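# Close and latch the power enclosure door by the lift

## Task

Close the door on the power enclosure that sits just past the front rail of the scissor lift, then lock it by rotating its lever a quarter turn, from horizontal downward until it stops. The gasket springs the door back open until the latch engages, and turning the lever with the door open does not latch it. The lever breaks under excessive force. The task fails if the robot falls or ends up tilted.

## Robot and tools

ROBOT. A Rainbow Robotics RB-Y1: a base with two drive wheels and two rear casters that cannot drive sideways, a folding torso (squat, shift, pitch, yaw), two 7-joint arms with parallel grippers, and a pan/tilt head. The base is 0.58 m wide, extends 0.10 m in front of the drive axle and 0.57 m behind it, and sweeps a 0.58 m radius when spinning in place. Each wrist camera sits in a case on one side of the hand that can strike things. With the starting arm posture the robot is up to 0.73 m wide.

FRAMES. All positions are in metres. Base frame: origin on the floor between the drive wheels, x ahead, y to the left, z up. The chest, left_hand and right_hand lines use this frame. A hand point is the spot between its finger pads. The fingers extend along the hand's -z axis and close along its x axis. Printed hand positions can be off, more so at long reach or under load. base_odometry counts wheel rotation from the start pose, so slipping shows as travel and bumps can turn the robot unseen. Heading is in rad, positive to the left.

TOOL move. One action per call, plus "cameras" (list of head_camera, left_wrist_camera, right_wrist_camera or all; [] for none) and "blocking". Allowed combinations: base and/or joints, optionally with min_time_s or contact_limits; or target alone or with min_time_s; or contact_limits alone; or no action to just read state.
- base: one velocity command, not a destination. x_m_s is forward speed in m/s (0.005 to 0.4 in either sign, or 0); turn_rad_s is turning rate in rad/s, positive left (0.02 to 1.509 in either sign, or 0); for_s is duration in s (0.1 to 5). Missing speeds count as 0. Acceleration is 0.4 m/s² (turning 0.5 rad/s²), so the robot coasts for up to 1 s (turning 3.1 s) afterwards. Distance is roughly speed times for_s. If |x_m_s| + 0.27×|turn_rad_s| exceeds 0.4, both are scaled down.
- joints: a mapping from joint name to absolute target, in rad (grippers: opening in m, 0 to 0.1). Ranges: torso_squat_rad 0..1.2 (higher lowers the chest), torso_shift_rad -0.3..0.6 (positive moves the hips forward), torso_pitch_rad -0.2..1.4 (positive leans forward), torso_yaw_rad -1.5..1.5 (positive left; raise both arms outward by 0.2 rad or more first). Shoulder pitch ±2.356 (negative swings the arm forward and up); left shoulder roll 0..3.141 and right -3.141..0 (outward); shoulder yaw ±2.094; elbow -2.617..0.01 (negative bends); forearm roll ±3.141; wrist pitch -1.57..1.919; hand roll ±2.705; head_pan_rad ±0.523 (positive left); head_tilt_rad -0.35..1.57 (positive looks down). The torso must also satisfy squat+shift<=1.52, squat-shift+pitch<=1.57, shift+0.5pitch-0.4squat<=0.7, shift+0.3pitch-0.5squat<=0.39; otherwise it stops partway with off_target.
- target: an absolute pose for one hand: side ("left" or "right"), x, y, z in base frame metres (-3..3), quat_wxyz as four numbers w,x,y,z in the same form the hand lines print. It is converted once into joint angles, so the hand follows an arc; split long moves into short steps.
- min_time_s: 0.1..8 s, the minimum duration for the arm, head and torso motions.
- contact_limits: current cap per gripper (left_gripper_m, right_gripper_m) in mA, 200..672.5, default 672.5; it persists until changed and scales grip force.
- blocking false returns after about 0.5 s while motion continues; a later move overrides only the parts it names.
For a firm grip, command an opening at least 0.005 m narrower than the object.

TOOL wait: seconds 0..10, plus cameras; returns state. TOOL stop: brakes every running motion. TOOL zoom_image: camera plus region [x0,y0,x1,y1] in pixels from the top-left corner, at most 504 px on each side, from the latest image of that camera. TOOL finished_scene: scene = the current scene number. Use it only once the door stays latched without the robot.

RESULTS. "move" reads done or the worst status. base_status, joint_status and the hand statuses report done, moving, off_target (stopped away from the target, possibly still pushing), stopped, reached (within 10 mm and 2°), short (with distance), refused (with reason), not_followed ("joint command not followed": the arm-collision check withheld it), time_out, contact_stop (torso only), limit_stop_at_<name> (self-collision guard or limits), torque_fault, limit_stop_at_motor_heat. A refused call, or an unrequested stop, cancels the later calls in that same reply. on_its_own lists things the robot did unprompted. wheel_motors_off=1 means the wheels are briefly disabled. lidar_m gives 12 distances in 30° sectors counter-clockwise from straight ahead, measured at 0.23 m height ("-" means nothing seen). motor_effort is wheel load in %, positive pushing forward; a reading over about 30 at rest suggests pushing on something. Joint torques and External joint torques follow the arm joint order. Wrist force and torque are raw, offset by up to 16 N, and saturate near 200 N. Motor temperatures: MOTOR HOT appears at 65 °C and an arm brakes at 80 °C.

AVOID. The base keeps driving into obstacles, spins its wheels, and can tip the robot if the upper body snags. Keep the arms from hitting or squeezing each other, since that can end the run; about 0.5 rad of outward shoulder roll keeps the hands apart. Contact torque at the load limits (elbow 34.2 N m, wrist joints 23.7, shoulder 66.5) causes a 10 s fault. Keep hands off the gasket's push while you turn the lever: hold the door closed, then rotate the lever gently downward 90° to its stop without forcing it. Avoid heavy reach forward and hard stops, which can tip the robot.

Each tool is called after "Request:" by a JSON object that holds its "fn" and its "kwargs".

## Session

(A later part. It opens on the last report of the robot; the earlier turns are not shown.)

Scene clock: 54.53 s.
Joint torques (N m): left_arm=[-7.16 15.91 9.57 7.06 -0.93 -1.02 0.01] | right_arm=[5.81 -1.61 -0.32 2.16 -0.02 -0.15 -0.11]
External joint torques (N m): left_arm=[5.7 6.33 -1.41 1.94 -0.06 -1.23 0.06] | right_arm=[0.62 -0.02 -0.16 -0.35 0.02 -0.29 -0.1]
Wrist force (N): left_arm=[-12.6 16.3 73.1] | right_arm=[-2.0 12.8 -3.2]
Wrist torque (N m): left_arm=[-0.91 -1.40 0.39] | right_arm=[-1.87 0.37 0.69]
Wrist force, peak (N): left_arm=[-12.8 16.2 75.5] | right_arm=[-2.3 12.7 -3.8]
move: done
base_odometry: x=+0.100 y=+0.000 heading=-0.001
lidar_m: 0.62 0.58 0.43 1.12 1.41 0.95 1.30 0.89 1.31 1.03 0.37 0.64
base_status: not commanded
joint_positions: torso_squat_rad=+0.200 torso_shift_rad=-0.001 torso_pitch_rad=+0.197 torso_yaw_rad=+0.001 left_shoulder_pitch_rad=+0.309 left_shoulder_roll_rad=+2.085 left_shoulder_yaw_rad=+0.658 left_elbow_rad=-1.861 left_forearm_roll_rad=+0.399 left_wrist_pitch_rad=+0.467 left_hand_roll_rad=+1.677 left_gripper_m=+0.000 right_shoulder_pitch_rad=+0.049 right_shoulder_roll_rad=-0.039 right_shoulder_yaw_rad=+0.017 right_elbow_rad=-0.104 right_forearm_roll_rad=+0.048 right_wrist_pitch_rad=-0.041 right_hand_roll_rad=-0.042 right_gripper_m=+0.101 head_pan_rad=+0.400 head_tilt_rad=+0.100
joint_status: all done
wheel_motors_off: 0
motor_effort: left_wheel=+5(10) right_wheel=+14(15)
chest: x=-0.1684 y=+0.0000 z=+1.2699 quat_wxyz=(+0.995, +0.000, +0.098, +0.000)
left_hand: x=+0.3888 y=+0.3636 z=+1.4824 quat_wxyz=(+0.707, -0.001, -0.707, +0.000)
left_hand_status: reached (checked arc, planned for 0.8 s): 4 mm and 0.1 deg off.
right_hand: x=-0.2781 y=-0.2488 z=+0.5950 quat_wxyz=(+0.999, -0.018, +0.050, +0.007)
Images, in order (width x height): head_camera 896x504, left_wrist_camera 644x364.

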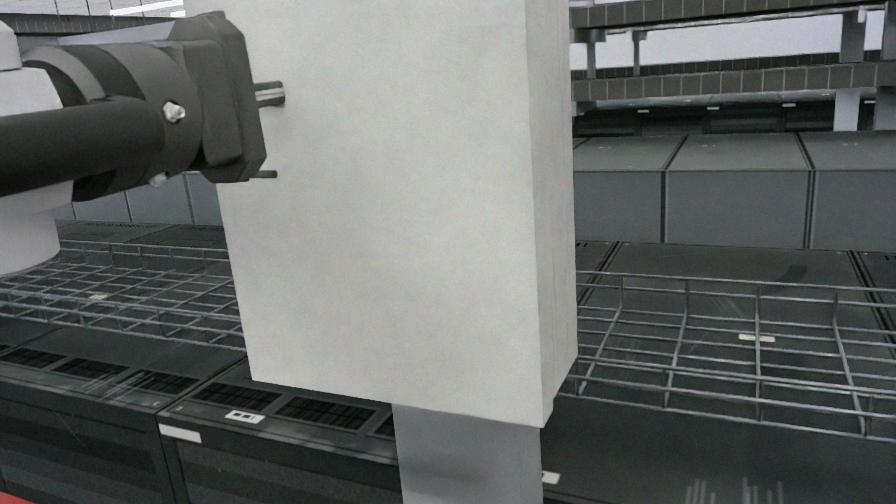

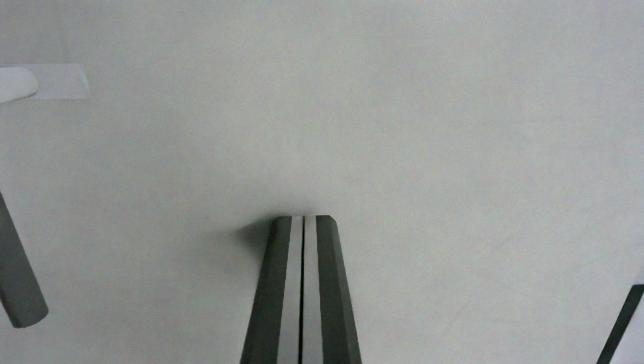

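Request:
{"fn": "move", "kwargs": {"target": {"side":"left","x":0.395,"y":0.362,"z":1.435,"quat_wxyz":[0.7071,0,-0.7071,0]}, "min_time_s": 1.2, "cameras": ["left_wrist_camera"]}}

Request:
{"fn": "move", "kwargs": {"target": {"side":"left","x":0.396,"y":0.362,"z":1.412,"quat_wxyz":[0.7071,0,-0.7071,0]}, "min_time_s": 1.2, "cameras": ["head_camera","left_wrist_camera"]}}

Scene clock: 60.70 s.
Joint torques (N m): left_arm=[6.16 20.29 -1.75 0.81 1.84 -4.71 -0.17] | right_arm=[5.47 -1.7 -0.22 2.08 0.1 -0.34 -0.08]
External joint torques (N m): left_arm=[19.52 12.9 -12.75 -4.07 2.75 -5.51 -0.11] | right_arm=[0.38 -0.11 -0.06 -0.4 0.13 -0.47 -0.08]
Wrist force (N): left_arm=[19.4 24.0 99.0] | right_arm=[-2.4 12.5 -3.2]
Wrist torque (N m): left_arm=[-0.84 -2.18 0.59] | right_arm=[-1.84 0.30 0.69]
Wrist force, peak (N): left_arm=[19.7 24.2 100.6] | right_arm=[-2.1 13.0 -3.6]
move: done
base_odometry: x=+0.100 y=+0.000 heading=-0.001
lidar_m: 0.62 0.58 0.44 1.12 1.41 0.95 1.30 0.88 1.31 1.03 0.36 0.63
base_status: not commanded
joint_positions: torso_squat_rad=+0.201 torso_shift_rad=-0.003 torso_pitch_rad=+0.195 torso_yaw_rad=+0.001 left_shoulder_pitch_rad=+0.492 left_shoulder_roll_rad=+2.097 left_shoulder_yaw_rad=+0.707 left_elbow_rad=-1.909 left_forearm_roll_rad=+0.079 left_wrist_pitch_rad=+0.520 left_hand_roll_rad=+1.980 left_gripper_m=+0.000 right_shoulder_pitch_rad=+0.049 right_shoulder_roll_rad=-0.039 right_shoulder_yaw_rad=+0.017 right_elbow_rad=-0.104 right_forearm_roll_rad=+0.048 right_wrist_pitch_rad=-0.041 right_hand_roll_rad=-0.042 right_gripper_m=+0.101 head_pan_rad=+0.400 head_tilt_rad=+0.100
joint_status: all done
wheel_motors_off: 0
motor_effort: left_wheel=+14(14) right_wheel=+17(17)
chest: x=-0.1699 y=-0.0001 z=+1.2700 quat_wxyz=(+0.995, +0.000, +0.097, +0.001)
left_hand: x=+0.3924 y=+0.3624 z=+1.4410 quat_wxyz=(+0.704, -0.001, -0.710, +0.001)
left_hand_status: reached (checked arc, planned for 1.2 s): 7 mm and 0.6 deg off.
right_hand: x=-0.2778 y=-0.2487 z=+0.5947 quat_wxyz=(+0.999, -0.018, +0.048, +0.007)
Images, in order (width x height): left_wrist_camera 644x364.

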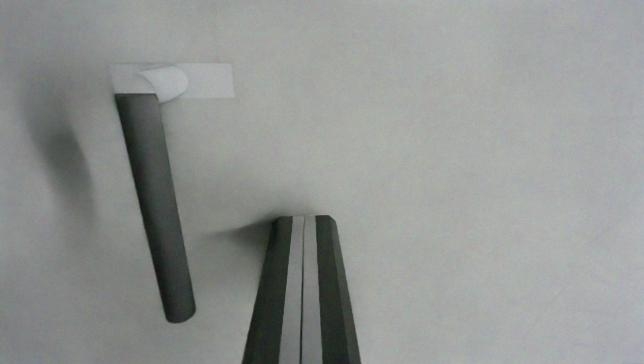

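Scene clock: 62.23 s.
Joint torques (N m): left_arm=[15.3 22.2 -9.77 -0.35 3.71 -7.08 -0.15] | right_arm=[5.68 -1.68 -0.44 2.28 0.01 -0.11 -0.03]
External joint torques (N m): left_arm=[28.99 16.07 -20.68 -5.13 4.63 -8.14 -0.09] | right_arm=[0.63 -0.11 -0.28 -0.18 0.04 -0.23 -0.03]
Wrist force (N): left_arm=[40.4 22.7 117.5] | right_arm=[-2.2 12.6 -3.5]
Wrist torque (N m): left_arm=[-1.18 -2.46 0.59] | right_arm=[-1.87 0.35 0.70]
Wrist force, peak (N): left_arm=[40.4 22.6 118.1] | right_arm=[-2.2 13.0 -3.5]
move: done
base_odometry: x=+0.100 y=+0.000 heading=+0.000
lidar_m: 0.61 0.58 0.44 1.11 1.41 0.95 1.30 0.89 1.31 1.03 0.36 0.64
base_status: not commanded
joint_positions: torso_squat_rad=+0.201 torso_shift_rad=-0.003 torso_pitch_rad=+0.193 torso_yaw_rad=+0.002 left_shoulder_pitch_rad=+0.585 left_shoulder_roll_rad=+2.117 left_shoulder_yaw_rad=+0.724 left_elbow_rad=-1.921 left_forearm_roll_rad=-0.066 left_wrist_pitch_rad=+0.557 left_hand_roll_rad=+2.122 left_gripper_m=+0.000 right_shoulder_pitch_rad=+0.049 right_shoulder_roll_rad=-0.039 right_shoulder_yaw_rad=+0.017 right_elbow_rad=-0.104 right_forearm_roll_rad=+0.048 right_wrist_pitch_rad=-0.041 right_hand_roll_rad=-0.042 right_gripper_m=+0.101 head_pan_rad=+0.400 head_tilt_rad=+0.100
joint_status: all done
wheel_motors_off: 0
motor_effort: left_wheel=+19(19) right_wheel=+18(18)
chest: x=-0.1708 y=-0.0002 z=+1.2701 quat_wxyz=(+0.995, +0.000, +0.096, +0.001)
left_hand: x=+0.3943 y=+0.3617 z=+1.4198 quat_wxyz=(+0.702, -0.001, -0.712, +0.001)
left_hand_status: reached (checked arc, planned for 1.2 s): 8 mm and 0.8 deg off.
right_hand: x=-0.2776 y=-0.2487 z=+0.5945 quat_wxyz=(+0.999, -0.017, +0.048, +0.007)
Images, in order (width x height): head_camera 896x504, left_wrist_camera 644x364.

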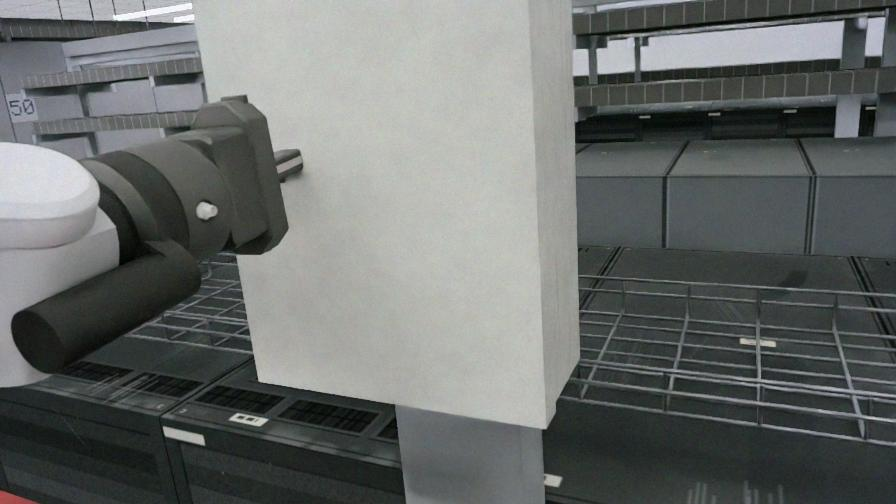

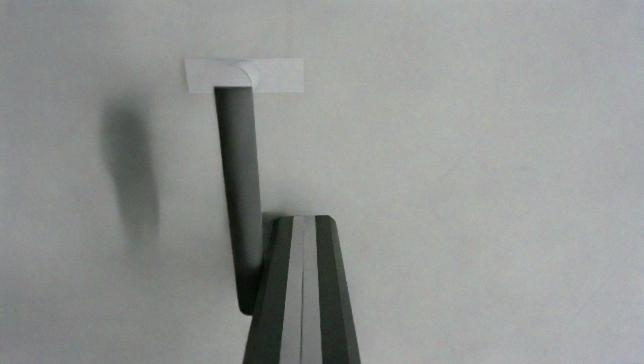

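Request:
{"fn": "move", "kwargs": {"target": {"side":"left","x":0.395,"y":0.363,"z":1.395,"quat_wxyz":[0.7071,0,-0.7071,0]}, "min_time_s": 1.2, "cameras": ["left_wrist_camera"]}}

Request:
{"fn": "move", "kwargs": {"target": {"side":"left","x":0.395,"y":0.363,"z":1.38,"quat_wxyz":[0.7071,0,-0.7071,0]}, "min_time_s": 1, "cameras": ["left_wrist_camera"]}}

Scene clock: 66.27 s.
Joint torques (N m): left_arm=[13.86 22.02 -8.68 3.02 3.84 -6.77 -0.24] | right_arm=[5.58 -1.69 -0.13 2.24 0.03 -0.14 -0.06]
External joint torques (N m): left_arm=[27.69 16.8 -19.5 -1.6 4.76 -7.98 -0.19] | right_arm=[0.54 -0.12 0.03 -0.21 0.07 -0.27 -0.05]
Wrist force (N): left_arm=[40.4 17.5 125.3] | right_arm=[-1.9 12.5 -3.3]
Wrist torque (N m): left_arm=[-1.26 -2.37 0.63] | right_arm=[-1.84 0.38 0.68]
Wrist force, peak (N): left_arm=[40.0 17.3 125.6] | right_arm=[-2.0 13.1 -3.5]
move: done
base_odometry: x=+0.100 y=+0.000 heading=+0.000
lidar_m: 0.61 0.58 0.43 1.12 1.41 0.95 1.30 0.88 1.31 1.03 0.36 0.63
base_status: not commanded
joint_positions: torso_squat_rad=+0.201 torso_shift_rad=-0.003 torso_pitch_rad=+0.193 torso_yaw_rad=+0.002 left_shoulder_pitch_rad=+0.652 left_shoulder_roll_rad=+2.125 left_shoulder_yaw_rad=+0.733 left_elbow_rad=-1.932 left_forearm_roll_rad=-0.163 left_wrist_pitch_rad=+0.590 left_hand_roll_rad=+2.213 left_gripper_m=+0.000 right_shoulder_pitch_rad=+0.049 right_shoulder_roll_rad=-0.039 right_shoulder_yaw_rad=+0.017 right_elbow_rad=-0.104 right_forearm_roll_rad=+0.048 right_wrist_pitch_rad=-0.041 right_hand_roll_rad=-0.042 right_gripper_m=+0.101 head_pan_rad=+0.400 head_tilt_rad=+0.100
joint_status: all done
wheel_motors_off: 0
motor_effort: left_wheel=+21(22) right_wheel=+17(20)
chest: x=-0.1710 y=-0.0003 z=+1.2701 quat_wxyz=(+0.995, +0.000, +0.096, +0.001)
left_hand: x=+0.3945 y=+0.3626 z=+1.4015 quat_wxyz=(+0.702, -0.001, -0.712, +0.001)
left_hand_status: reached (checked arc, planned for 1.2 s): 7 mm and 0.8 deg off.
right_hand: x=-0.2776 y=-0.2487 z=+0.5945 quat_wxyz=(+0.999, -0.017, +0.047, +0.007)
Images, in order (width x height): left_wrist_camera 644x364.

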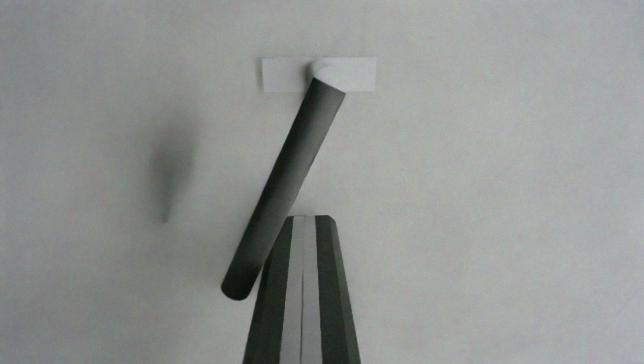

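Scene clock: 67.60 s.
Joint torques (N m): left_arm=[14.47 21.61 -9.28 3.19 4.24 -7.74 -0.28] | right_arm=[5.01 -0.85 -0.38 2.07 -0.03 -0.13 0.04]
External joint torques (N m): left_arm=[28.42 17.06 -19.99 -1.32 5.16 -9.03 -0.23] | right_arm=[-0.02 0.71 -0.22 -0.39 0.01 -0.26 0.05]
Wrist force (N): left_arm=[43.5 16.4 123.1] | right_arm=[-2.2 12.5 -3.2]
Wrist torque (N m): left_arm=[-1.19 -2.60 0.71] | right_arm=[-1.86 0.33 0.68]
Wrist force, peak (N): left_arm=[38.2 12.5 133.7] | right_arm=[-2.2 12.8 -3.8]
move: done
base_odometry: x=+0.100 y=+0.000 heading=+0.000
lidar_m: 0.62 0.58 0.43 1.12 1.41 0.95 1.29 0.88 1.32 1.03 0.37 0.64
base_status: not commanded
joint_positions: torso_squat_rad=+0.201 torso_shift_rad=-0.003 torso_pitch_rad=+0.193 torso_yaw_rad=+0.002 left_shoulder_pitch_rad=+0.698 left_shoulder_roll_rad=+2.135 left_shoulder_yaw_rad=+0.735 left_elbow_rad=-1.943 left_forearm_roll_rad=-0.224 left_wrist_pitch_rad=+0.619 left_hand_roll_rad=+2.271 left_gripper_m=+0.000 right_shoulder_pitch_rad=+0.049 right_shoulder_roll_rad=-0.039 right_shoulder_yaw_rad=+0.017 right_elbow_rad=-0.104 right_forearm_roll_rad=+0.048 right_wrist_pitch_rad=-0.041 right_hand_roll_rad=-0.042 right_gripper_m=+0.101 head_pan_rad=+0.400 head_tilt_rad=+0.100
joint_status: all done
wheel_motors_off: 0
motor_effort: left_wheel=+23(23) right_wheel=+21(23)
chest: x=-0.1710 y=-0.0004 z=+1.2701 quat_wxyz=(+0.995, +0.000, +0.096, +0.001)
left_hand: x=+0.3940 y=+0.3623 z=+1.3869 quat_wxyz=(+0.704, -0.001, -0.710, +0.001)
left_hand_status: reached (checked arc, planned for 1.0 s): 7 mm and 0.6 deg off.
right_hand: x=-0.2777 y=-0.2487 z=+0.5945 quat_wxyz=(+0.999, -0.017, +0.047, +0.007)
Images, in order (width x height): left_wrist_camera 644x364.

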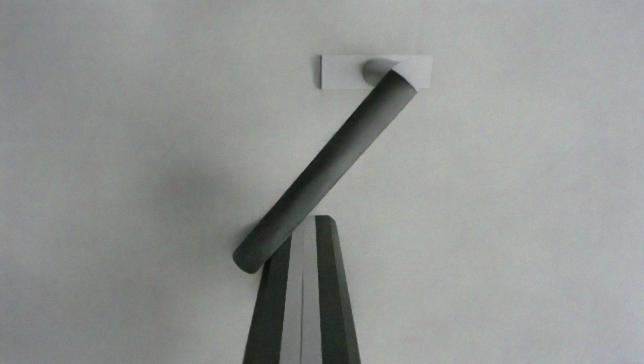

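Request:
{"fn": "move", "kwargs": {"target": {"side":"left","x":0.394,"y":0.371,"z":1.364,"quat_wxyz":[0.7071,0,-0.7071,0]}, "min_time_s": 1.2, "cameras": ["left_wrist_camera"]}}

Request:
{"fn": "move", "kwargs": {"target": {"side":"left","x":0.393,"y":0.383,"z":1.355,"quat_wxyz":[0.7071,0,-0.7071,0]}, "min_time_s": 1, "cameras": ["left_wrist_camera"]}}

Scene clock: 71.27 s.
Joint torques (N m): left_arm=[9.65 14.95 -7.28 14.74 4.73 -3.26 -0.31] | right_arm=[4.87 -1.72 -0.45 2.15 0.08 -0.18 -0.15]
External joint torques (N m): left_arm=[23.67 11.21 -17.89 10.39 5.6 -4.69 -0.25] | right_arm=[-0.17 -0.18 -0.29 -0.3 0.11 -0.31 -0.15]
Wrist force (N): left_arm=[32.6 -3.5 131.5] | right_arm=[-2.0 12.9 -3.6]
Wrist torque (N m): left_arm=[-1.69 -2.23 0.74] | right_arm=[-1.89 0.39 0.69]
Wrist force, peak (N): left_arm=[33.5 1.3 138.5] | right_arm=[-0.8 13.2 -3.9]
move: done
base_odometry: x=+0.100 y=+0.000 heading=-0.001
lidar_m: 0.62 0.59 0.43 1.11 1.41 0.95 1.30 0.89 1.31 1.03 0.36 0.63
base_status: not commanded
joint_positions: torso_squat_rad=+0.201 torso_shift_rad=-0.003 torso_pitch_rad=+0.193 torso_yaw_rad=+0.001 left_shoulder_pitch_rad=+0.766 left_shoulder_roll_rad=+2.138 left_shoulder_yaw_rad=+0.739 left_elbow_rad=-1.935 left_forearm_roll_rad=-0.330 left_wrist_pitch_rad=+0.637 left_hand_roll_rad=+2.362 left_gripper_m=+0.000 right_shoulder_pitch_rad=+0.049 right_shoulder_roll_rad=-0.039 right_shoulder_yaw_rad=+0.017 right_elbow_rad=-0.104 right_forearm_roll_rad=+0.048 right_wrist_pitch_rad=-0.041 right_hand_roll_rad=-0.042 right_gripper_m=+0.101 head_pan_rad=+0.400 head_tilt_rad=+0.100
joint_status: all done
wheel_motors_off: 0
motor_effort: left_wheel=+23(23) right_wheel=+25(26)
chest: x=-0.1710 y=-0.0007 z=+1.2701 quat_wxyz=(+0.995, +0.001, +0.096, +0.001)
left_hand: x=+0.3939 y=+0.3685 z=+1.3691 quat_wxyz=(+0.704, -0.002, -0.711, -0.001)
left_hand_status: reached (checked arc, planned for 1.2 s): 6 mm and 0.6 deg off.
right_hand: x=-0.2778 y=-0.2487 z=+0.5944 quat_wxyz=(+0.999, -0.017, +0.047, +0.007)
Images, in order (width x height): left_wrist_camera 644x364.

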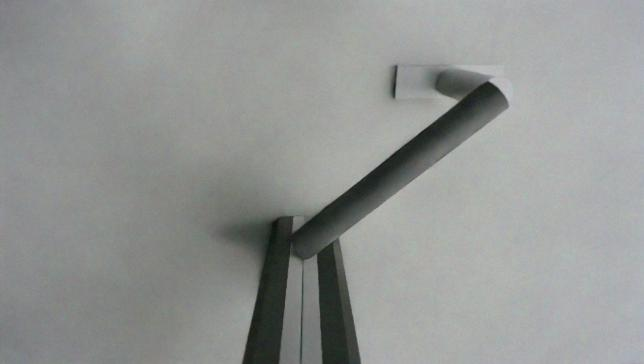

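Scene clock: 72.77 s.
Joint torques (N m): left_arm=[0.42 8.23 -0.12 20.81 3.85 0.99 -0.29] | right_arm=[5.09 -1.66 -0.61 2.05 0.13 -0.01 -0.02]
External joint torques (N m): left_arm=[14.28 4.71 -10.74 16.61 4.68 -0.51 -0.23] | right_arm=[0.01 -0.12 -0.46 -0.41 0.17 -0.14 -0.01]
Wrist force (N): left_arm=[14.1 -11.8 123.5] | right_arm=[-1.8 12.5 -3.6]
Wrist torque (N m): left_arm=[-2.16 -1.77 0.79] | right_arm=[-1.85 0.39 0.68]
Wrist force, peak (N): left_arm=[30.0 -12.2 138.3] | right_arm=[-1.4 13.3 -3.5]
move: done
base_odometry: x=+0.100 y=+0.000 heading=-0.001
lidar_m: 0.62 0.58 0.43 1.11 1.40 0.95 1.30 0.89 1.31 1.03 0.36 0.64
base_status: not commanded
joint_positions: torso_squat_rad=+0.201 torso_shift_rad=-0.003 torso_pitch_rad=+0.194 torso_yaw_rad=+0.001 left_shoulder_pitch_rad=+0.801 left_shoulder_roll_rad=+2.122 left_shoulder_yaw_rad=+0.736 left_elbow_rad=-1.920 left_forearm_roll_rad=-0.393 left_wrist_pitch_rad=+0.622 left_hand_roll_rad=+2.409 left_gripper_m=+0.000 right_shoulder_pitch_rad=+0.049 right_shoulder_roll_rad=-0.039 right_shoulder_yaw_rad=+0.017 right_elbow_rad=-0.104 right_forearm_roll_rad=+0.048 right_wrist_pitch_rad=-0.041 right_hand_roll_rad=-0.042 right_gripper_m=+0.101 head_pan_rad=+0.400 head_tilt_rad=+0.100
joint_status: all done
wheel_motors_off: 0
motor_effort: left_wheel=+22(23) right_wheel=+27(29)
chest: x=-0.1704 y=-0.0008 z=+1.2701 quat_wxyz=(+0.995, +0.001, +0.097, +0.001)
left_hand: x=+0.3928 y=+0.3799 z=+1.3566 quat_wxyz=(+0.707, -0.001, -0.707, -0.001)
left_hand_status: reached (checked arc, planned for 1.0 s): 3 mm and 0.2 deg off.
right_hand: x=-0.2780 y=-0.2487 z=+0.5944 quat_wxyz=(+0.999, -0.017, +0.048, +0.007)
Images, in order (width x height): left_wrist_camera 644x364.

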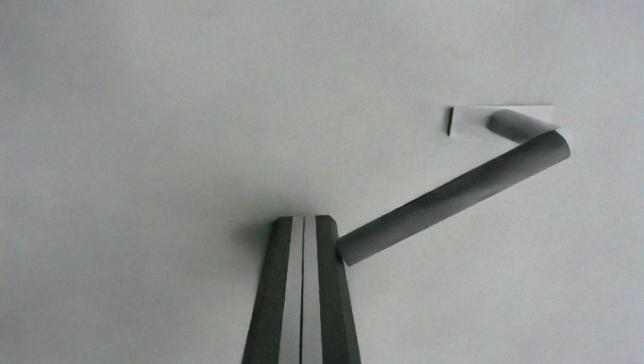

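Request:
{"fn": "move", "kwargs": {"target": {"side":"left","x":0.394,"y":0.365,"z":1.362,"quat_wxyz":[0.7071,0,-0.7071,0]}, "min_time_s": 0.8, "cameras": []}}

Request:
{"fn": "move", "kwargs": {"target": {"side":"left","x":0.394,"y":0.365,"z":1.385,"quat_wxyz":[0.7071,0,-0.7071,0]}, "min_time_s": 0.8, "cameras": ["left_wrist_camera"]}}

Request:
{"fn": "move", "kwargs": {"target": {"side":"left","x":0.394,"y":0.385,"z":1.38,"quat_wxyz":[0.7071,0,-0.7071,0]}, "min_time_s": 1, "cameras": ["left_wrist_camera","head_camera"]}}

Scene clock: 80.43 s.
Joint torques (N m): left_arm=[-19.52 27.61 18.48 5.07 -2.13 -4.2 -0.46] | right_arm=[5.14 -1.55 -0.64 2.19 0.07 -0.1 -0.04]
External joint torques (N m): left_arm=[-5.51 24.05 7.93 0.83 -1.23 -5.63 -0.41] | right_arm=[0.05 0.06 -0.48 -0.28 0.11 -0.23 -0.04]
Wrist force (N): left_arm=[-0.5 37.0 124.0] | right_arm=[-2.2 12.4 -3.1]
Wrist torque (N m): left_arm=[-0.75 -1.36 0.35] | right_arm=[-1.85 0.36 0.70]
Wrist force, peak (N): left_arm=[-0.8 36.3 125.3] | right_arm=[-1.8 13.1 -3.8]
move: done
base_odometry: x=+0.100 y=+0.000 heading=+0.000
lidar_m: 0.62 0.58 0.44 1.11 1.40 0.95 1.31 0.89 1.31 1.03 0.37 0.64
base_status: not commanded
joint_positions: torso_squat_rad=+0.201 torso_shift_rad=-0.003 torso_pitch_rad=+0.194 torso_yaw_rad=+0.002 left_shoulder_pitch_rad=+0.779 left_shoulder_roll_rad=+2.141 left_shoulder_yaw_rad=+0.734 left_elbow_rad=-1.947 left_forearm_roll_rad=-0.331 left_wrist_pitch_rad=+0.657 left_hand_roll_rad=+2.365 left_gripper_m=+0.000 right_shoulder_pitch_rad=+0.049 right_shoulder_roll_rad=-0.039 right_shoulder_yaw_rad=+0.017 right_elbow_rad=-0.104 right_forearm_roll_rad=+0.048 right_wrist_pitch_rad=-0.041 right_hand_roll_rad=-0.042 right_gripper_m=+0.101 head_pan_rad=+0.400 head_tilt_rad=+0.100
joint_status: all done
wheel_motors_off: 0
motor_effort: left_wheel=+24(24) right_wheel=+22(29)
chest: x=-0.1701 y=+0.0004 z=+1.2700 quat_wxyz=(+0.995, +0.000, +0.097, +0.001)
left_hand: x=+0.3928 y=+0.3707 z=+1.3595 quat_wxyz=(+0.707, +0.000, -0.707, +0.003)
left_hand_status: reached (checked arc, planned for 0.8 s): 6 mm and 0.4 deg off.
right_hand: x=-0.2778 y=-0.2488 z=+0.5949 quat_wxyz=(+0.999, -0.018, +0.048, +0.008)

Scene clock: 81.57 s.
Joint torques (N m): left_arm=[-57.08 22.67 53.4 27.04 -8.94 7.97 -1.01] | right_arm=[5.19 -1.4 -0.37 1.98 0.13 -0.11 -0.08]
External joint torques (N m): left_arm=[-43.32 18.17 42.66 22.75 -8.04 6.67 -0.96] | right_arm=[0.04 0.25 -0.21 -0.51 0.17 -0.25 -0.07]
Wrist force (N): left_arm=[-81.1 24.5 147.5] | right_arm=[-2.5 12.4 -3.7]
Wrist torque (N m): left_arm=[-0.14 -1.72 0.83] | right_arm=[-1.85 0.30 0.68]
Wrist force, peak (N): left_arm=[-83.3 30.1 150.2] | right_arm=[-2.0 12.8 -3.5]
move: short
base_odometry: x=+0.100 y=+0.000 heading=+0.000
lidar_m: 0.62 0.58 0.44 1.12 1.40 0.95 1.30 0.89 1.31 1.03 0.37 0.63
base_status: not commanded
joint_positions: torso_squat_rad=+0.201 torso_shift_rad=-0.002 torso_pitch_rad=+0.196 torso_yaw_rad=+0.002 left_shoulder_pitch_rad=+0.717 left_shoulder_roll_rad=+2.119 left_shoulder_yaw_rad=+0.730 left_elbow_rad=-1.950 left_forearm_roll_rad=-0.246 left_wrist_pitch_rad=+0.608 left_hand_roll_rad=+2.281 left_gripper_m=+0.000 right_shoulder_pitch_rad=+0.049 right_shoulder_roll_rad=-0.039 right_shoulder_yaw_rad=+0.017 right_elbow_rad=-0.104 right_forearm_roll_rad=+0.048 right_wrist_pitch_rad=-0.041 right_hand_roll_rad=-0.042 right_gripper_m=+0.101 head_pan_rad=+0.400 head_tilt_rad=+0.100
joint_status: all done
wheel_motors_off: 0
motor_effort: left_wheel=+31(31) right_wheel=+19(22)
chest: x=-0.1692 y=+0.0010 z=+1.2699 quat_wxyz=(+0.995, -0.001, +0.098, +0.001)
left_hand: x=+0.3927 y=+0.3690 z=+1.3716 quat_wxyz=(+0.712, -0.003, -0.702, +0.002)
left_hand_status: short (checked arc, planned for 0.8 s): 14 mm and 0.9 deg off.
right_hand: x=-0.2782 y=-0.2490 z=+0.5953 quat_wxyz=(+0.999, -0.019, +0.049, +0.008)
Images, in order (width x height): left_wrist_camera 644x364.

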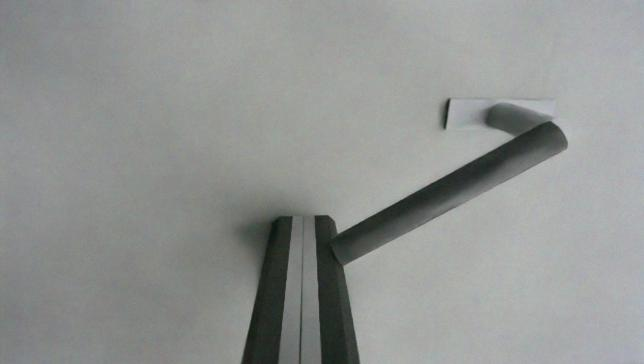

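Scene clock: 84.47 s.
Joint torques (N m): left_arm=[-20.31 8.78 18.26 20.43 -1.25 4.95 -0.31] | right_arm=[4.97 -1.37 -0.19 2.16 0.29 -0.12 -0.13]
External joint torques (N m): left_arm=[-6.9 3.98 7.4 16.27 -0.42 3.64 -0.26] | right_arm=[-0.2 0.22 -0.03 -0.34 0.33 -0.25 -0.13]
Wrist force (N): left_arm=[-28.8 -2.6 98.4] | right_arm=[-1.8 12.3 -3.2]
Wrist torque (N m): left_arm=[-0.70 -2.81 0.81] | right_arm=[-1.83 0.35 0.69]
Wrist force, peak (N): left_arm=[-81.6 24.5 148.4] | right_arm=[-2.0 13.0 -3.4]
move: short
base_odometry: x=+0.100 y=+0.000 heading=-0.001
lidar_m: 0.61 0.57 0.44 1.12 1.41 0.95 1.30 0.89 1.31 1.03 0.37 0.63
base_status: not commanded
joint_positions: torso_squat_rad=+0.201 torso_shift_rad=-0.002 torso_pitch_rad=+0.197 torso_yaw_rad=+0.001 left_shoulder_pitch_rad=+0.720 left_shoulder_roll_rad=+2.087 left_shoulder_yaw_rad=+0.724 left_elbow_rad=-1.941 left_forearm_roll_rad=-0.274 left_wrist_pitch_rad=+0.555 left_hand_roll_rad=+2.283 left_gripper_m=+0.000 right_shoulder_pitch_rad=+0.049 right_shoulder_roll_rad=-0.039 right_shoulder_yaw_rad=+0.017 right_elbow_rad=-0.104 right_forearm_roll_rad=+0.048 right_wrist_pitch_rad=-0.041 right_hand_roll_rad=-0.042 right_gripper_m=+0.101 head_pan_rad=+0.400 head_tilt_rad=+0.100
joint_status: left_elbow_rad time_out (moved +0.009 of +0.038); the others done
wheel_motors_off: 0
on_its_own: left_elbow_rad is held at -1.937, not at your -1.912, since a time_out
motor_effort: left_wheel=+20(31) right_wheel=+23(25)
chest: x=-0.1689 y=-0.0001 z=+1.2699 quat_wxyz=(+0.995, +0.000, +0.098, +0.000)
left_hand: x=+0.3900 y=+0.3747 z=+1.3652 quat_wxyz=(+0.719, -0.007, -0.695, -0.006)
left_hand_status: short (checked arc, planned for 1.0 s): time_out, 18 mm and 2.2 deg off.
right_hand: x=-0.2783 y=-0.2489 z=+0.5949 quat_wxyz=(+0.999, -0.018, +0.049, +0.007)
pictures: head_camera, left_wrist_camera
Images, in order (width x height): head_camera 896x504, left_wrist_camera 644x364.

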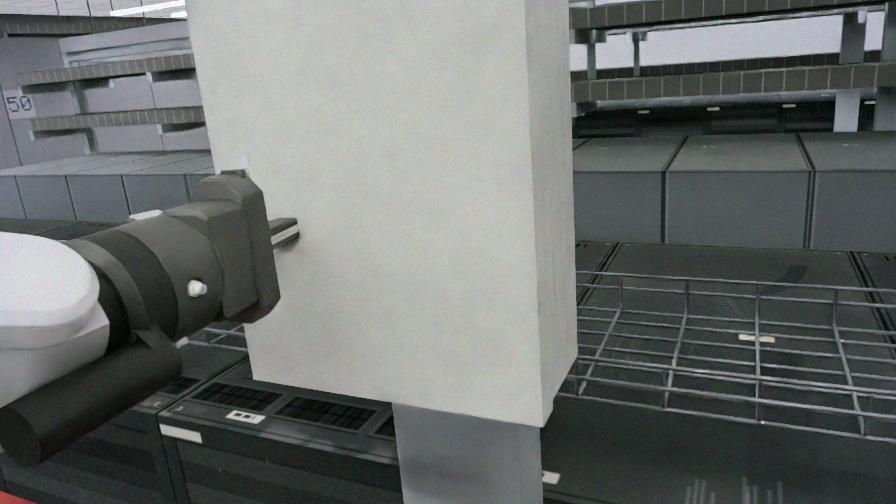

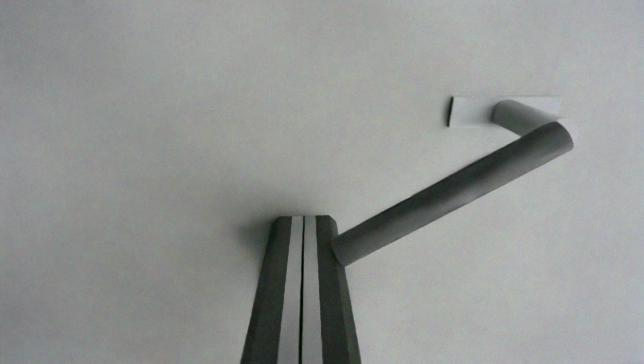

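Request:
{"fn": "move", "kwargs": {"target": {"side":"left","x":0.393,"y":0.35,"z":1.358,"quat_wxyz":[0.7071,0,-0.7071,0]}, "min_time_s": 1, "cameras": ["left_wrist_camera"]}}

Request:
{"fn": "move", "kwargs": {"target": {"side":"left","x":0.393,"y":0.35,"z":1.39,"quat_wxyz":[0.7071,0,-0.7071,0]}, "min_time_s": 1, "cameras": ["left_wrist_camera"]}}

Scene clock: 88.13 s.
Joint torques (N m): left_arm=[-16.35 29.71 20.71 0.04 -3.45 -6.76 0.23] | right_arm=[5.19 -1.84 -0.16 2.04 0.03 -0.15 0]
External joint torques (N m): left_arm=[-2.2 26.41 10.35 -4.2 -2.47 -8.15 0.28] | right_arm=[0.07 -0.21 0 -0.44 0.07 -0.28 0]
Wrist force (N): left_arm=[1.9 48.4 112.8] | right_arm=[-2.1 12.7 -3.6]
Wrist torque (N m): left_arm=[-0.24 -1.52 0.28] | right_arm=[-1.89 0.36 0.71]
Wrist force, peak (N): left_arm=[-3.5 50.0 115.7] | right_arm=[-1.8 13.1 -3.6]
move: done
base_odometry: x=+0.100 y=+0.000 heading=+0.000
lidar_m: 0.62 0.58 0.43 1.11 1.40 0.95 1.29 0.88 1.31 1.02 0.37 0.64
base_status: not commanded
joint_positions: torso_squat_rad=+0.201 torso_shift_rad=-0.002 torso_pitch_rad=+0.195 torso_yaw_rad=+0.002 left_shoulder_pitch_rad=+0.767 left_shoulder_roll_rad=+2.169 left_shoulder_yaw_rad=+0.729 left_elbow_rad=-1.991 left_forearm_roll_rad=-0.285 left_wrist_pitch_rad=+0.720 left_hand_roll_rad=+2.337 left_gripper_m=+0.000 right_shoulder_pitch_rad=+0.049 right_shoulder_roll_rad=-0.039 right_shoulder_yaw_rad=+0.017 right_elbow_rad=-0.104 right_forearm_roll_rad=+0.048 right_wrist_pitch_rad=-0.041 right_hand_roll_rad=-0.042 right_gripper_m=+0.101 head_pan_rad=+0.400 head_tilt_rad=+0.100
joint_status: all done
wheel_motors_off: 0
motor_effort: left_wheel=+23(23) right_wheel=+17(24)
chest: x=-0.1696 y=+0.0007 z=+1.2700 quat_wxyz=(+0.995, +0.000, +0.098, +0.001)
left_hand: x=+0.3910 y=+0.3557 z=+1.3580 quat_wxyz=(+0.707, +0.002, -0.708, +0.005)
left_hand_status: reached (checked arc, planned for 1.0 s): 6 mm and 0.6 deg off.
right_hand: x=-0.2779 y=-0.2488 z=+0.5951 quat_wxyz=(+0.999, -0.018, +0.049, +0.008)
Images, in order (width x height): left_wrist_camera 644x364.

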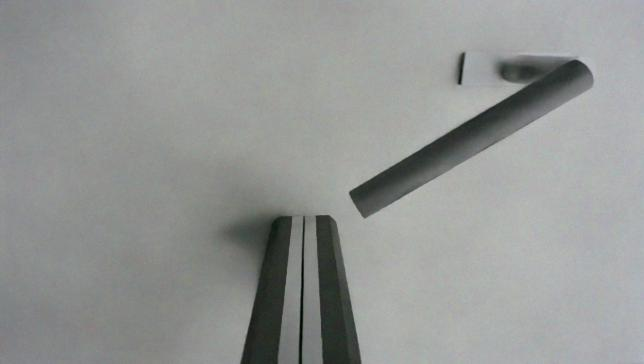

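Scene clock: 89.47 s.
Joint torques (N m): left_arm=[-42.3 20.57 38.24 23.02 -6.72 4.35 -0.06] | right_arm=[5.47 -1.67 0.03 2.31 0.11 -0.09 -0.1]
External joint torques (N m): left_arm=[-28.41 15.89 27.62 18.53 -5.73 3.16 0] | right_arm=[0.34 -0.03 0.2 -0.18 0.15 -0.22 -0.09]
Wrist force (N): left_arm=[-54.9 27.6 141.2] | right_arm=[-2.1 12.5 -3.4]
Wrist torque (N m): left_arm=[-1.14 -0.60 0.08] | right_arm=[-1.86 0.35 0.69]
Wrist force, peak (N): left_arm=[-55.2 27.5 141.9] | right_arm=[-1.9 13.1 -3.5]
move: done
base_odometry: x=+0.100 y=+0.000 heading=+0.000
lidar_m: 0.62 0.58 0.44 1.11 1.40 0.95 1.30 0.89 1.31 1.02 0.36 0.63
base_status: not commanded
joint_positions: torso_squat_rad=+0.201 torso_shift_rad=-0.002 torso_pitch_rad=+0.196 torso_yaw_rad=+0.002 left_shoulder_pitch_rad=+0.668 left_shoulder_roll_rad=+2.144 left_shoulder_yaw_rad=+0.724 left_elbow_rad=-1.982 left_forearm_roll_rad=-0.150 left_wrist_pitch_rad=+0.646 left_hand_roll_rad=+2.211 left_gripper_m=+0.000 right_shoulder_pitch_rad=+0.049 right_shoulder_roll_rad=-0.039 right_shoulder_yaw_rad=+0.017 right_elbow_rad=-0.104 right_forearm_roll_rad=+0.048 right_wrist_pitch_rad=-0.041 right_hand_roll_rad=-0.042 right_gripper_m=+0.101 head_pan_rad=+0.400 head_tilt_rad=+0.100
joint_status: all done
wheel_motors_off: 0
motor_effort: left_wheel=+27(27) right_wheel=+15(18)
chest: x=-0.1694 y=+0.0008 z=+1.2700 quat_wxyz=(+0.995, -0.001, +0.098, +0.001)
left_hand: x=+0.3919 y=+0.3528 z=+1.3819 quat_wxyz=(+0.712, +0.000, -0.702, +0.002)
left_hand_status: reached (checked arc, planned for 1.0 s): 9 mm and 0.8 deg off.
right_hand: x=-0.2781 y=-0.2489 z=+0.5952 quat_wxyz=(+0.999, -0.018, +0.049, +0.008)
Images, in order (width x height): left_wrist_camera 644x364.

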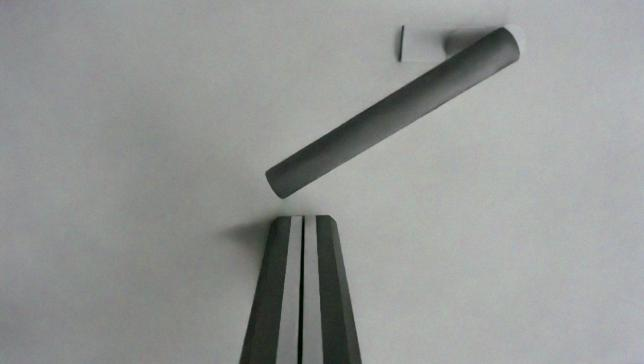

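Request:
{"fn": "move", "kwargs": {"target": {"side":"left","x":0.393,"y":0.375,"z":1.385,"quat_wxyz":[0.7071,0,-0.7071,0]}, "min_time_s": 1, "cameras": ["left_wrist_camera"]}}

Request:
{"fn": "move", "kwargs": {"target": {"side":"left","x":0.393,"y":0.391,"z":1.381,"quat_wxyz":[0.7071,0,-0.7071,0]}, "min_time_s": 1, "cameras": ["left_wrist_camera"]}}

Scene clock: 95.33 s.
Joint torques (N m): left_arm=[-13.23 8.69 10.84 21.5 0.59 4.62 -0.31] | right_arm=[5.45 -1.51 -0.23 2.05 0.25 -0.11 -0.06]
External joint torques (N m): left_arm=[0.32 3.57 -0.03 17.16 1.47 3.35 -0.25] | right_arm=[0.33 0.04 -0.07 -0.43 0.29 -0.24 -0.06]
Wrist force (N): left_arm=[-10.4 -4.5 112.9] | right_arm=[-2.3 12.6 -3.4]
Wrist torque (N m): left_arm=[-1.81 -1.13 0.52] | right_arm=[-1.87 0.33 0.68]
Wrist force, peak (N): left_arm=[-54.7 28.1 141.4] | right_arm=[-2.1 13.1 -3.9]
move: short
base_odometry: x=+0.100 y=+0.000 heading=-0.001
lidar_m: 0.62 0.58 0.43 1.11 1.41 0.95 1.30 0.88 1.31 1.03 0.37 0.64
base_status: not commanded
joint_positions: torso_squat_rad=+0.201 torso_shift_rad=-0.002 torso_pitch_rad=+0.195 torso_yaw_rad=+0.001 left_shoulder_pitch_rad=+0.685 left_shoulder_roll_rad=+2.100 left_shoulder_yaw_rad=+0.727 left_elbow_rad=-1.945 left_forearm_roll_rad=-0.227 left_wrist_pitch_rad=+0.572 left_hand_roll_rad=+2.247 left_gripper_m=+0.000 right_shoulder_pitch_rad=+0.049 right_shoulder_roll_rad=-0.039 right_shoulder_yaw_rad=+0.017 right_elbow_rad=-0.104 right_forearm_roll_rad=+0.048 right_wrist_pitch_rad=-0.041 right_hand_roll_rad=-0.042 right_gripper_m=+0.101 head_pan_rad=+0.400 head_tilt_rad=+0.100
joint_status: left_elbow_rad time_out (moved +0.037 of +0.051); the others done
wheel_motors_off: 0
on_its_own: left_elbow_rad is held at -1.941, not at your -1.931, since a time_out
motor_effort: left_wheel=+22(27) right_wheel=+26(27)
chest: x=-0.1696 y=-0.0005 z=+1.2700 quat_wxyz=(+0.995, +0.000, +0.098, +0.001)
left_hand: x=+0.3915 y=+0.3670 z=+1.3825 quat_wxyz=(+0.710, -0.005, -0.704, -0.006)
left_hand_status: short (checked arc, planned for 1.0 s): time_out, 9 mm and 1.0 deg off.
right_hand: x=-0.2782 y=-0.2488 z=+0.5947 quat_wxyz=(+0.999, -0.017, +0.049, +0.007)
Images, in order (width x height): left_wrist_camera 644x364.

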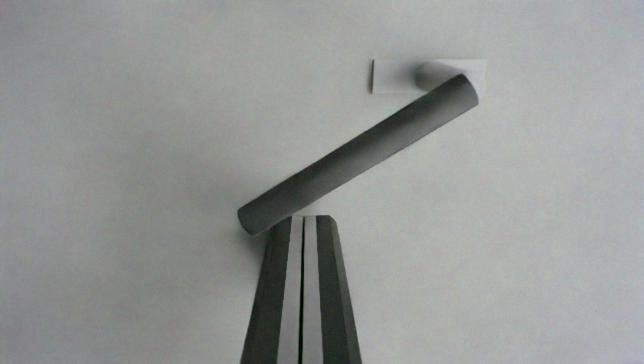

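not run: a stop that you did not command came earlier in this reply.

Request:
{"fn": "move", "kwargs": {"target": {"side":"left","x":0.391,"y":0.385,"z":1.373,"quat_wxyz":[0.7071,0,-0.7071,0]}, "min_time_s": 1, "cameras": ["left_wrist_camera"]}}

Scene clock: 99.03 s.
Joint torques (N m): left_arm=[-0.77 3.11 0.51 21.84 2.88 4.11 -0.18] | right_arm=[5.34 -1.6 -0.13 2.08 0.2 -0.01 -0.09]
External joint torques (N m): left_arm=[12.61 -1.76 -10.4 17.65 3.71 2.77 -0.12] | right_arm=[0.21 -0.07 0.03 -0.41 0.24 -0.14 -0.08]
Wrist force (N): left_arm=[3.0 -18.0 96.2] | right_arm=[-2.1 12.4 -3.2]
Wrist torque (N m): left_arm=[-1.96 -1.61 0.66] | right_arm=[-1.85 0.36 0.70]
Wrist force, peak (N): left_arm=[-9.8 -6.6 116.6] | right_arm=[-2.5 13.2 -3.7]
move: done
base_odometry: x=+0.100 y=+0.000 heading=-0.001
lidar_m: 0.62 0.58 0.44 1.11 1.41 0.95 1.30 0.89 1.31 1.03 0.36 0.63
base_status: not commanded
joint_positions: torso_squat_rad=+0.201 torso_shift_rad=-0.002 torso_pitch_rad=+0.195 torso_yaw_rad=+0.001 left_shoulder_pitch_rad=+0.723 left_shoulder_roll_rad=+2.081 left_shoulder_yaw_rad=+0.730 left_elbow_rad=-1.928 left_forearm_roll_rad=-0.302 left_wrist_pitch_rad=+0.567 left_hand_roll_rad=+2.302 left_gripper_m=+0.000 right_shoulder_pitch_rad=+0.049 right_shoulder_roll_rad=-0.039 right_shoulder_yaw_rad=+0.017 right_elbow_rad=-0.104 right_forearm_roll_rad=+0.048 right_wrist_pitch_rad=-0.041 right_hand_roll_rad=-0.042 right_gripper_m=+0.101 head_pan_rad=+0.400 head_tilt_rad=+0.100
joint_status: all done
wheel_motors_off: 0
motor_effort: left_wheel=+14(22) right_wheel=+25(27)
chest: x=-0.1694 y=-0.0009 z=+1.2700 quat_wxyz=(+0.995, +0.001, +0.098, +0.000)
left_hand: x=+0.3905 y=+0.3807 z=+1.3749 quat_wxyz=(+0.708, -0.001, -0.706, -0.003)
left_hand_status: reached (checked arc, planned for 1.0 s): 5 mm and 0.3 deg off.
right_hand: x=-0.2782 y=-0.2488 z=+0.5945 quat_wxyz=(+0.999, -0.017, +0.049, +0.007)
Images, in order (width x height): left_wrist_camera 644x364.

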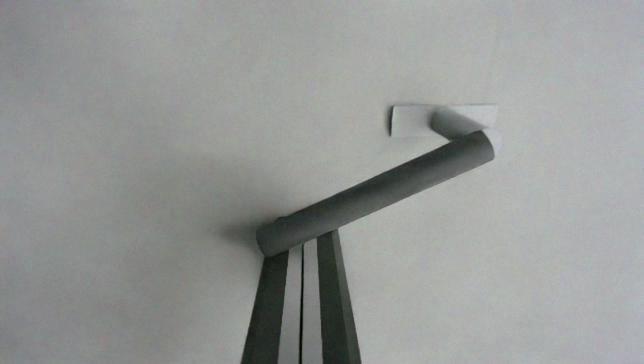

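Request:
{"fn": "move", "kwargs": {"target": {"side":"left","x":0.391,"y":0.394,"z":1.37,"quat_wxyz":[0.7071,0,-0.7071,0]}, "min_time_s": 1, "cameras": ["left_wrist_camera"]}}

Request:
{"fn": "move", "kwargs": {"target": {"side":"left","x":0.391,"y":0.401,"z":1.37,"quat_wxyz":[0.7071,0,-0.7071,0]}, "min_time_s": 1, "cameras": ["left_wrist_camera"]}}

Scene clock: 102.10 s.
Joint torques (N m): left_arm=[-3.1 2.42 4.04 21.94 2.54 4.15 -0.2] | right_arm=[5.54 -1.63 -0.04 2.16 0 -0.09 -0.14]
External joint torques (N m): left_arm=[10.18 -2.39 -6.93 17.81 3.32 2.74 -0.14] | right_arm=[0.4 -0.09 0.11 -0.33 0.04 -0.22 -0.13]
Motor temperatures (°C): left_arm=[40 49 39 51 42 46 52] | right_arm=[36 45 37 47 41 46 42]
Wrist force (N): left_arm=[-0.2 -16.5 92.7] | right_arm=[-2.1 12.6 -3.5]
Wrist torque (N m): left_arm=[-1.91 -1.55 0.65] | right_arm=[-1.85 0.36 0.68]
Wrist force, peak (N): left_arm=[3.7 -18.0 100.1] | right_arm=[-2.3 13.2 -3.8]
move: done
base_odometry: x=+0.100 y=+0.000 heading=-0.001
lidar_m: 0.62 0.58 0.43 1.11 1.41 0.95 1.30 0.89 1.31 1.03 0.36 0.64
base_status: not commanded
joint_positions: torso_squat_rad=+0.201 torso_shift_rad=-0.002 torso_pitch_rad=+0.196 torso_yaw_rad=+0.001 left_shoulder_pitch_rad=+0.745 left_shoulder_roll_rad=+2.068 left_shoulder_yaw_rad=+0.732 left_elbow_rad=-1.907 left_forearm_roll_rad=-0.356 left_wrist_pitch_rad=+0.547 left_hand_roll_rad=+2.345 left_gripper_m=+0.000 right_shoulder_pitch_rad=+0.049 right_shoulder_roll_rad=-0.039 right_shoulder_yaw_rad=+0.017 right_elbow_rad=-0.104 right_forearm_roll_rad=+0.048 right_wrist_pitch_rad=-0.041 right_hand_roll_rad=-0.042 right_gripper_m=+0.101 head_pan_rad=+0.400 head_tilt_rad=+0.100
joint_status: all done
wheel_motors_off: 0
motor_effort: left_wheel=+14(15) right_wheel=+24(28)
chest: x=-0.1693 y=-0.0009 z=+1.2700 quat_wxyz=(+0.995, +0.001, +0.098, +0.000)
left_hand: x=+0.3906 y=+0.3908 z=+1.3709 quat_wxyz=(+0.708, -0.001, -0.706, -0.002)
left_hand_status: reached (checked arc, planned for 1.0 s): 3 mm and 0.3 deg off.
right_hand: x=-0.2782 y=-0.2488 z=+0.5946 quat_wxyz=(+0.999, -0.017, +0.049, +0.007)
Images, in order (width x height): left_wrist_camera 644x364.

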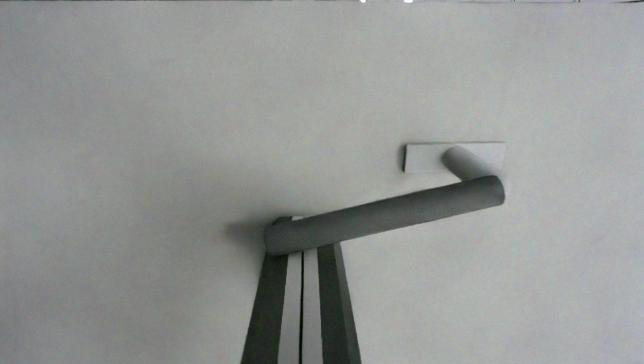

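Scene clock: 103.43 s.
Joint torques (N m): left_arm=[-6.05 2.38 7.23 23.25 2.03 5.27 -0.07] | right_arm=[5.27 -1.33 0.18 2.06 0.01 -0.06 -0.13]
External joint torques (N m): left_arm=[7.14 -2.48 -3.79 19.15 2.77 3.82 -0.01] | right_arm=[0.11 0.21 0.34 -0.44 0.04 -0.19 -0.13]
Wrist force (N): left_arm=[-6.4 -18.0 92.0] | right_arm=[-2.1 12.4 -3.7]
Wrist torque (N m): left_arm=[-1.89 -1.34 0.61] | right_arm=[-1.85 0.35 0.68]
Wrist force, peak (N): left_arm=[-0.7 -17.8 95.2] | right_arm=[-2.0 12.9 -3.6]
move: done
base_odometry: x=+0.100 y=+0.000 heading=-0.001
lidar_m: 0.62 0.58 0.44 1.12 1.41 0.94 1.30 0.89 1.31 1.03 0.37 0.63
base_status: not commanded
joint_positions: torso_squat_rad=+0.201 torso_shift_rad=-0.002 torso_pitch_rad=+0.196 torso_yaw_rad=+0.001 left_shoulder_pitch_rad=+0.754 left_shoulder_roll_rad=+2.057 left_shoulder_yaw_rad=+0.735 left_elbow_rad=-1.889 left_forearm_roll_rad=-0.389 left_wrist_pitch_rad=+0.526 left_hand_roll_rad=+2.371 left_gripper_m=+0.000 right_shoulder_pitch_rad=+0.049 right_shoulder_roll_rad=-0.039 right_shoulder_yaw_rad=+0.017 right_elbow_rad=-0.104 right_forearm_roll_rad=+0.048 right_wrist_pitch_rad=-0.041 right_hand_roll_rad=-0.042 right_gripper_m=+0.101 head_pan_rad=+0.400 head_tilt_rad=+0.100
joint_status: all done
wheel_motors_off: 0
motor_effort: left_wheel=+14(14) right_wheel=+27(28)
chest: x=-0.1691 y=-0.0009 z=+1.2700 quat_wxyz=(+0.995, +0.001, +0.098, +0.000)
left_hand: x=+0.3907 y=+0.3980 z=+1.3700 quat_wxyz=(+0.708, -0.002, -0.706, -0.002)
left_hand_status: reached (checked arc, planned for 1.0 s): 3 mm and 0.3 deg off.
right_hand: x=-0.2782 y=-0.2488 z=+0.5946 quat_wxyz=(+0.999, -0.017, +0.049, +0.007)
Images, in order (width x height): left_wrist_camera 644x364.

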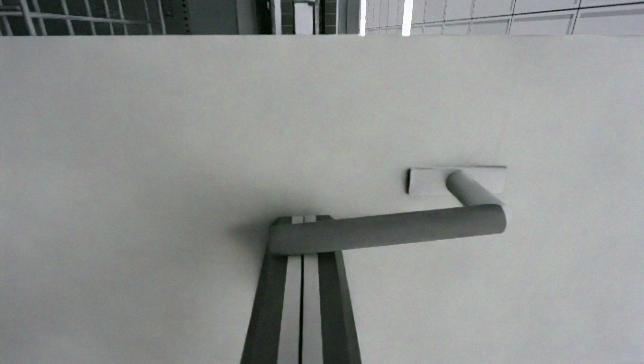

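Request:
{"fn": "move", "kwargs": {"target": {"side":"left","x":0.391,"y":0.407,"z":1.37,"quat_wxyz":[0.7071,0,-0.7071,0]}, "min_time_s": 0.8, "cameras": ["left_wrist_camera"]}}

Request:
{"fn": "move", "kwargs": {"target": {"side":"left","x":0.39,"y":0.412,"z":1.37,"quat_wxyz":[0.7071,0,-0.7071,0]}, "min_time_s": 0.8, "cameras": ["left_wrist_camera"]}}

Scene clock: 106.47 s.
Joint torques (N m): left_arm=[-6.39 -0.18 6.98 25.98 2.5 6.71 0.06] | right_arm=[5.39 -1.43 -0.23 2.33 0.14 0.01 -0.12]
External joint torques (N m): left_arm=[6.73 -5.09 -4.09 21.9 3.2 5.24 0.12] | right_arm=[0.23 0.1 -0.07 -0.17 0.18 -0.12 -0.11]
Wrist force (N): left_arm=[-9.2 -26.1 92.0] | right_arm=[-2.2 12.7 -3.6]
Wrist torque (N m): left_arm=[-1.84 -1.36 0.45] | right_arm=[-1.87 0.35 0.70]
Wrist force, peak (N): left_arm=[-8.4 -20.5 100.0] | right_arm=[-2.2 13.0 -3.5]
move: done
base_odometry: x=+0.100 y=+0.000 heading=-0.001
lidar_m: 0.62 0.58 0.44 1.12 1.41 0.95 1.30 0.89 1.30 1.03 0.37 0.63
base_status: not commanded
joint_positions: torso_squat_rad=+0.201 torso_shift_rad=-0.002 torso_pitch_rad=+0.196 torso_yaw_rad=+0.001 left_shoulder_pitch_rad=+0.760 left_shoulder_roll_rad=+2.048 left_shoulder_yaw_rad=+0.737 left_elbow_rad=-1.875 left_forearm_roll_rad=-0.415 left_wrist_pitch_rad=+0.507 left_hand_roll_rad=+2.391 left_gripper_m=+0.000 right_shoulder_pitch_rad=+0.049 right_shoulder_roll_rad=-0.039 right_shoulder_yaw_rad=+0.017 right_elbow_rad=-0.104 right_forearm_roll_rad=+0.048 right_wrist_pitch_rad=-0.041 right_hand_roll_rad=-0.042 right_gripper_m=+0.101 head_pan_rad=+0.400 head_tilt_rad=+0.100
joint_status: all done
wheel_motors_off: 0
motor_effort: left_wheel=+13(14) right_wheel=+27(28)
chest: x=-0.1690 y=-0.0009 z=+1.2700 quat_wxyz=(+0.995, +0.001, +0.098, +0.000)
left_hand: x=+0.3908 y=+0.4032 z=+1.3700 quat_wxyz=(+0.708, -0.002, -0.706, -0.003)
left_hand_status: reached (checked arc, planned for 0.8 s): 4 mm and 0.4 deg off.
right_hand: x=-0.2783 y=-0.2488 z=+0.5946 quat_wxyz=(+0.999, -0.017, +0.049, +0.007)
Images, in order (width x height): left_wrist_camera 644x364.

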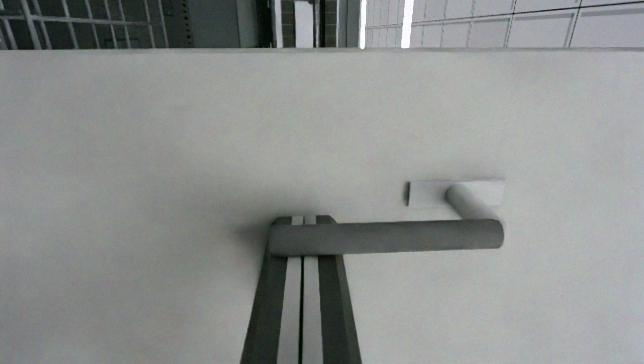

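Scene clock: 107.60 s.
Joint torques (N m): left_arm=[-4.55 -6.94 5.04 32.57 3.48 9.1 0.13] | right_arm=[5.09 -1.47 -0.1 2.09 -0.03 -0.23 -0.08]
External joint torques (N m): left_arm=[8.45 -11.93 -6.07 28.51 4.16 7.61 0.18] | right_arm=[-0.08 0.04 0.06 -0.41 0.01 -0.37 -0.08]
Wrist force (N): left_arm=[-12.5 -41.8 87.5] | right_arm=[-2.3 12.7 -3.4]
Wrist torque (N m): left_arm=[-1.64 -1.56 0.40] | right_arm=[-1.90 0.35 0.69]
Wrist force, peak (N): left_arm=[-12.1 -42.2 87.7] | right_arm=[-2.3 12.8 -3.4]
move: done
base_odometry: x=+0.100 y=+0.000 heading=-0.001
lidar_m: 0.61 0.58 0.43 1.11 1.41 0.95 1.30 0.88 1.31 1.03 0.36 0.63
base_status: not commanded
joint_positions: torso_squat_rad=+0.201 torso_shift_rad=-0.002 torso_pitch_rad=+0.196 torso_yaw_rad=+0.000 left_shoulder_pitch_rad=+0.763 left_shoulder_roll_rad=+2.038 left_shoulder_yaw_rad=+0.740 left_elbow_rad=-1.867 left_forearm_roll_rad=-0.435 left_wrist_pitch_rad=+0.491 left_hand_roll_rad=+2.404 left_gripper_m=+0.000 right_shoulder_pitch_rad=+0.049 right_shoulder_roll_rad=-0.039 right_shoulder_yaw_rad=+0.017 right_elbow_rad=-0.104 right_forearm_roll_rad=+0.048 right_wrist_pitch_rad=-0.041 right_hand_roll_rad=-0.042 right_gripper_m=+0.101 head_pan_rad=+0.400 head_tilt_rad=+0.100
joint_status: all done
wheel_motors_off: 0
motor_effort: left_wheel=+11(13) right_wheel=+26(29)
chest: x=-0.1689 y=-0.0012 z=+1.2700 quat_wxyz=(+0.995, +0.001, +0.098, +0.000)
left_hand: x=+0.3902 y=+0.4060 z=+1.3702 quat_wxyz=(+0.708, -0.003, -0.706, -0.004)
left_hand_status: reached (checked arc, planned for 0.8 s): 6 mm and 0.7 deg off.
right_hand: x=-0.2784 y=-0.2488 z=+0.5945 quat_wxyz=(+0.999, -0.017, +0.049, +0.007)
Images, in order (width x height): left_wrist_camera 644x364.

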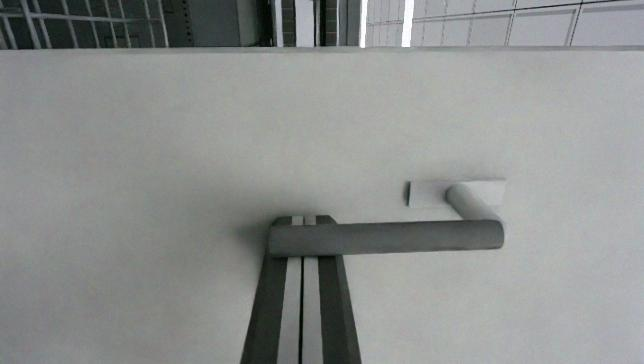

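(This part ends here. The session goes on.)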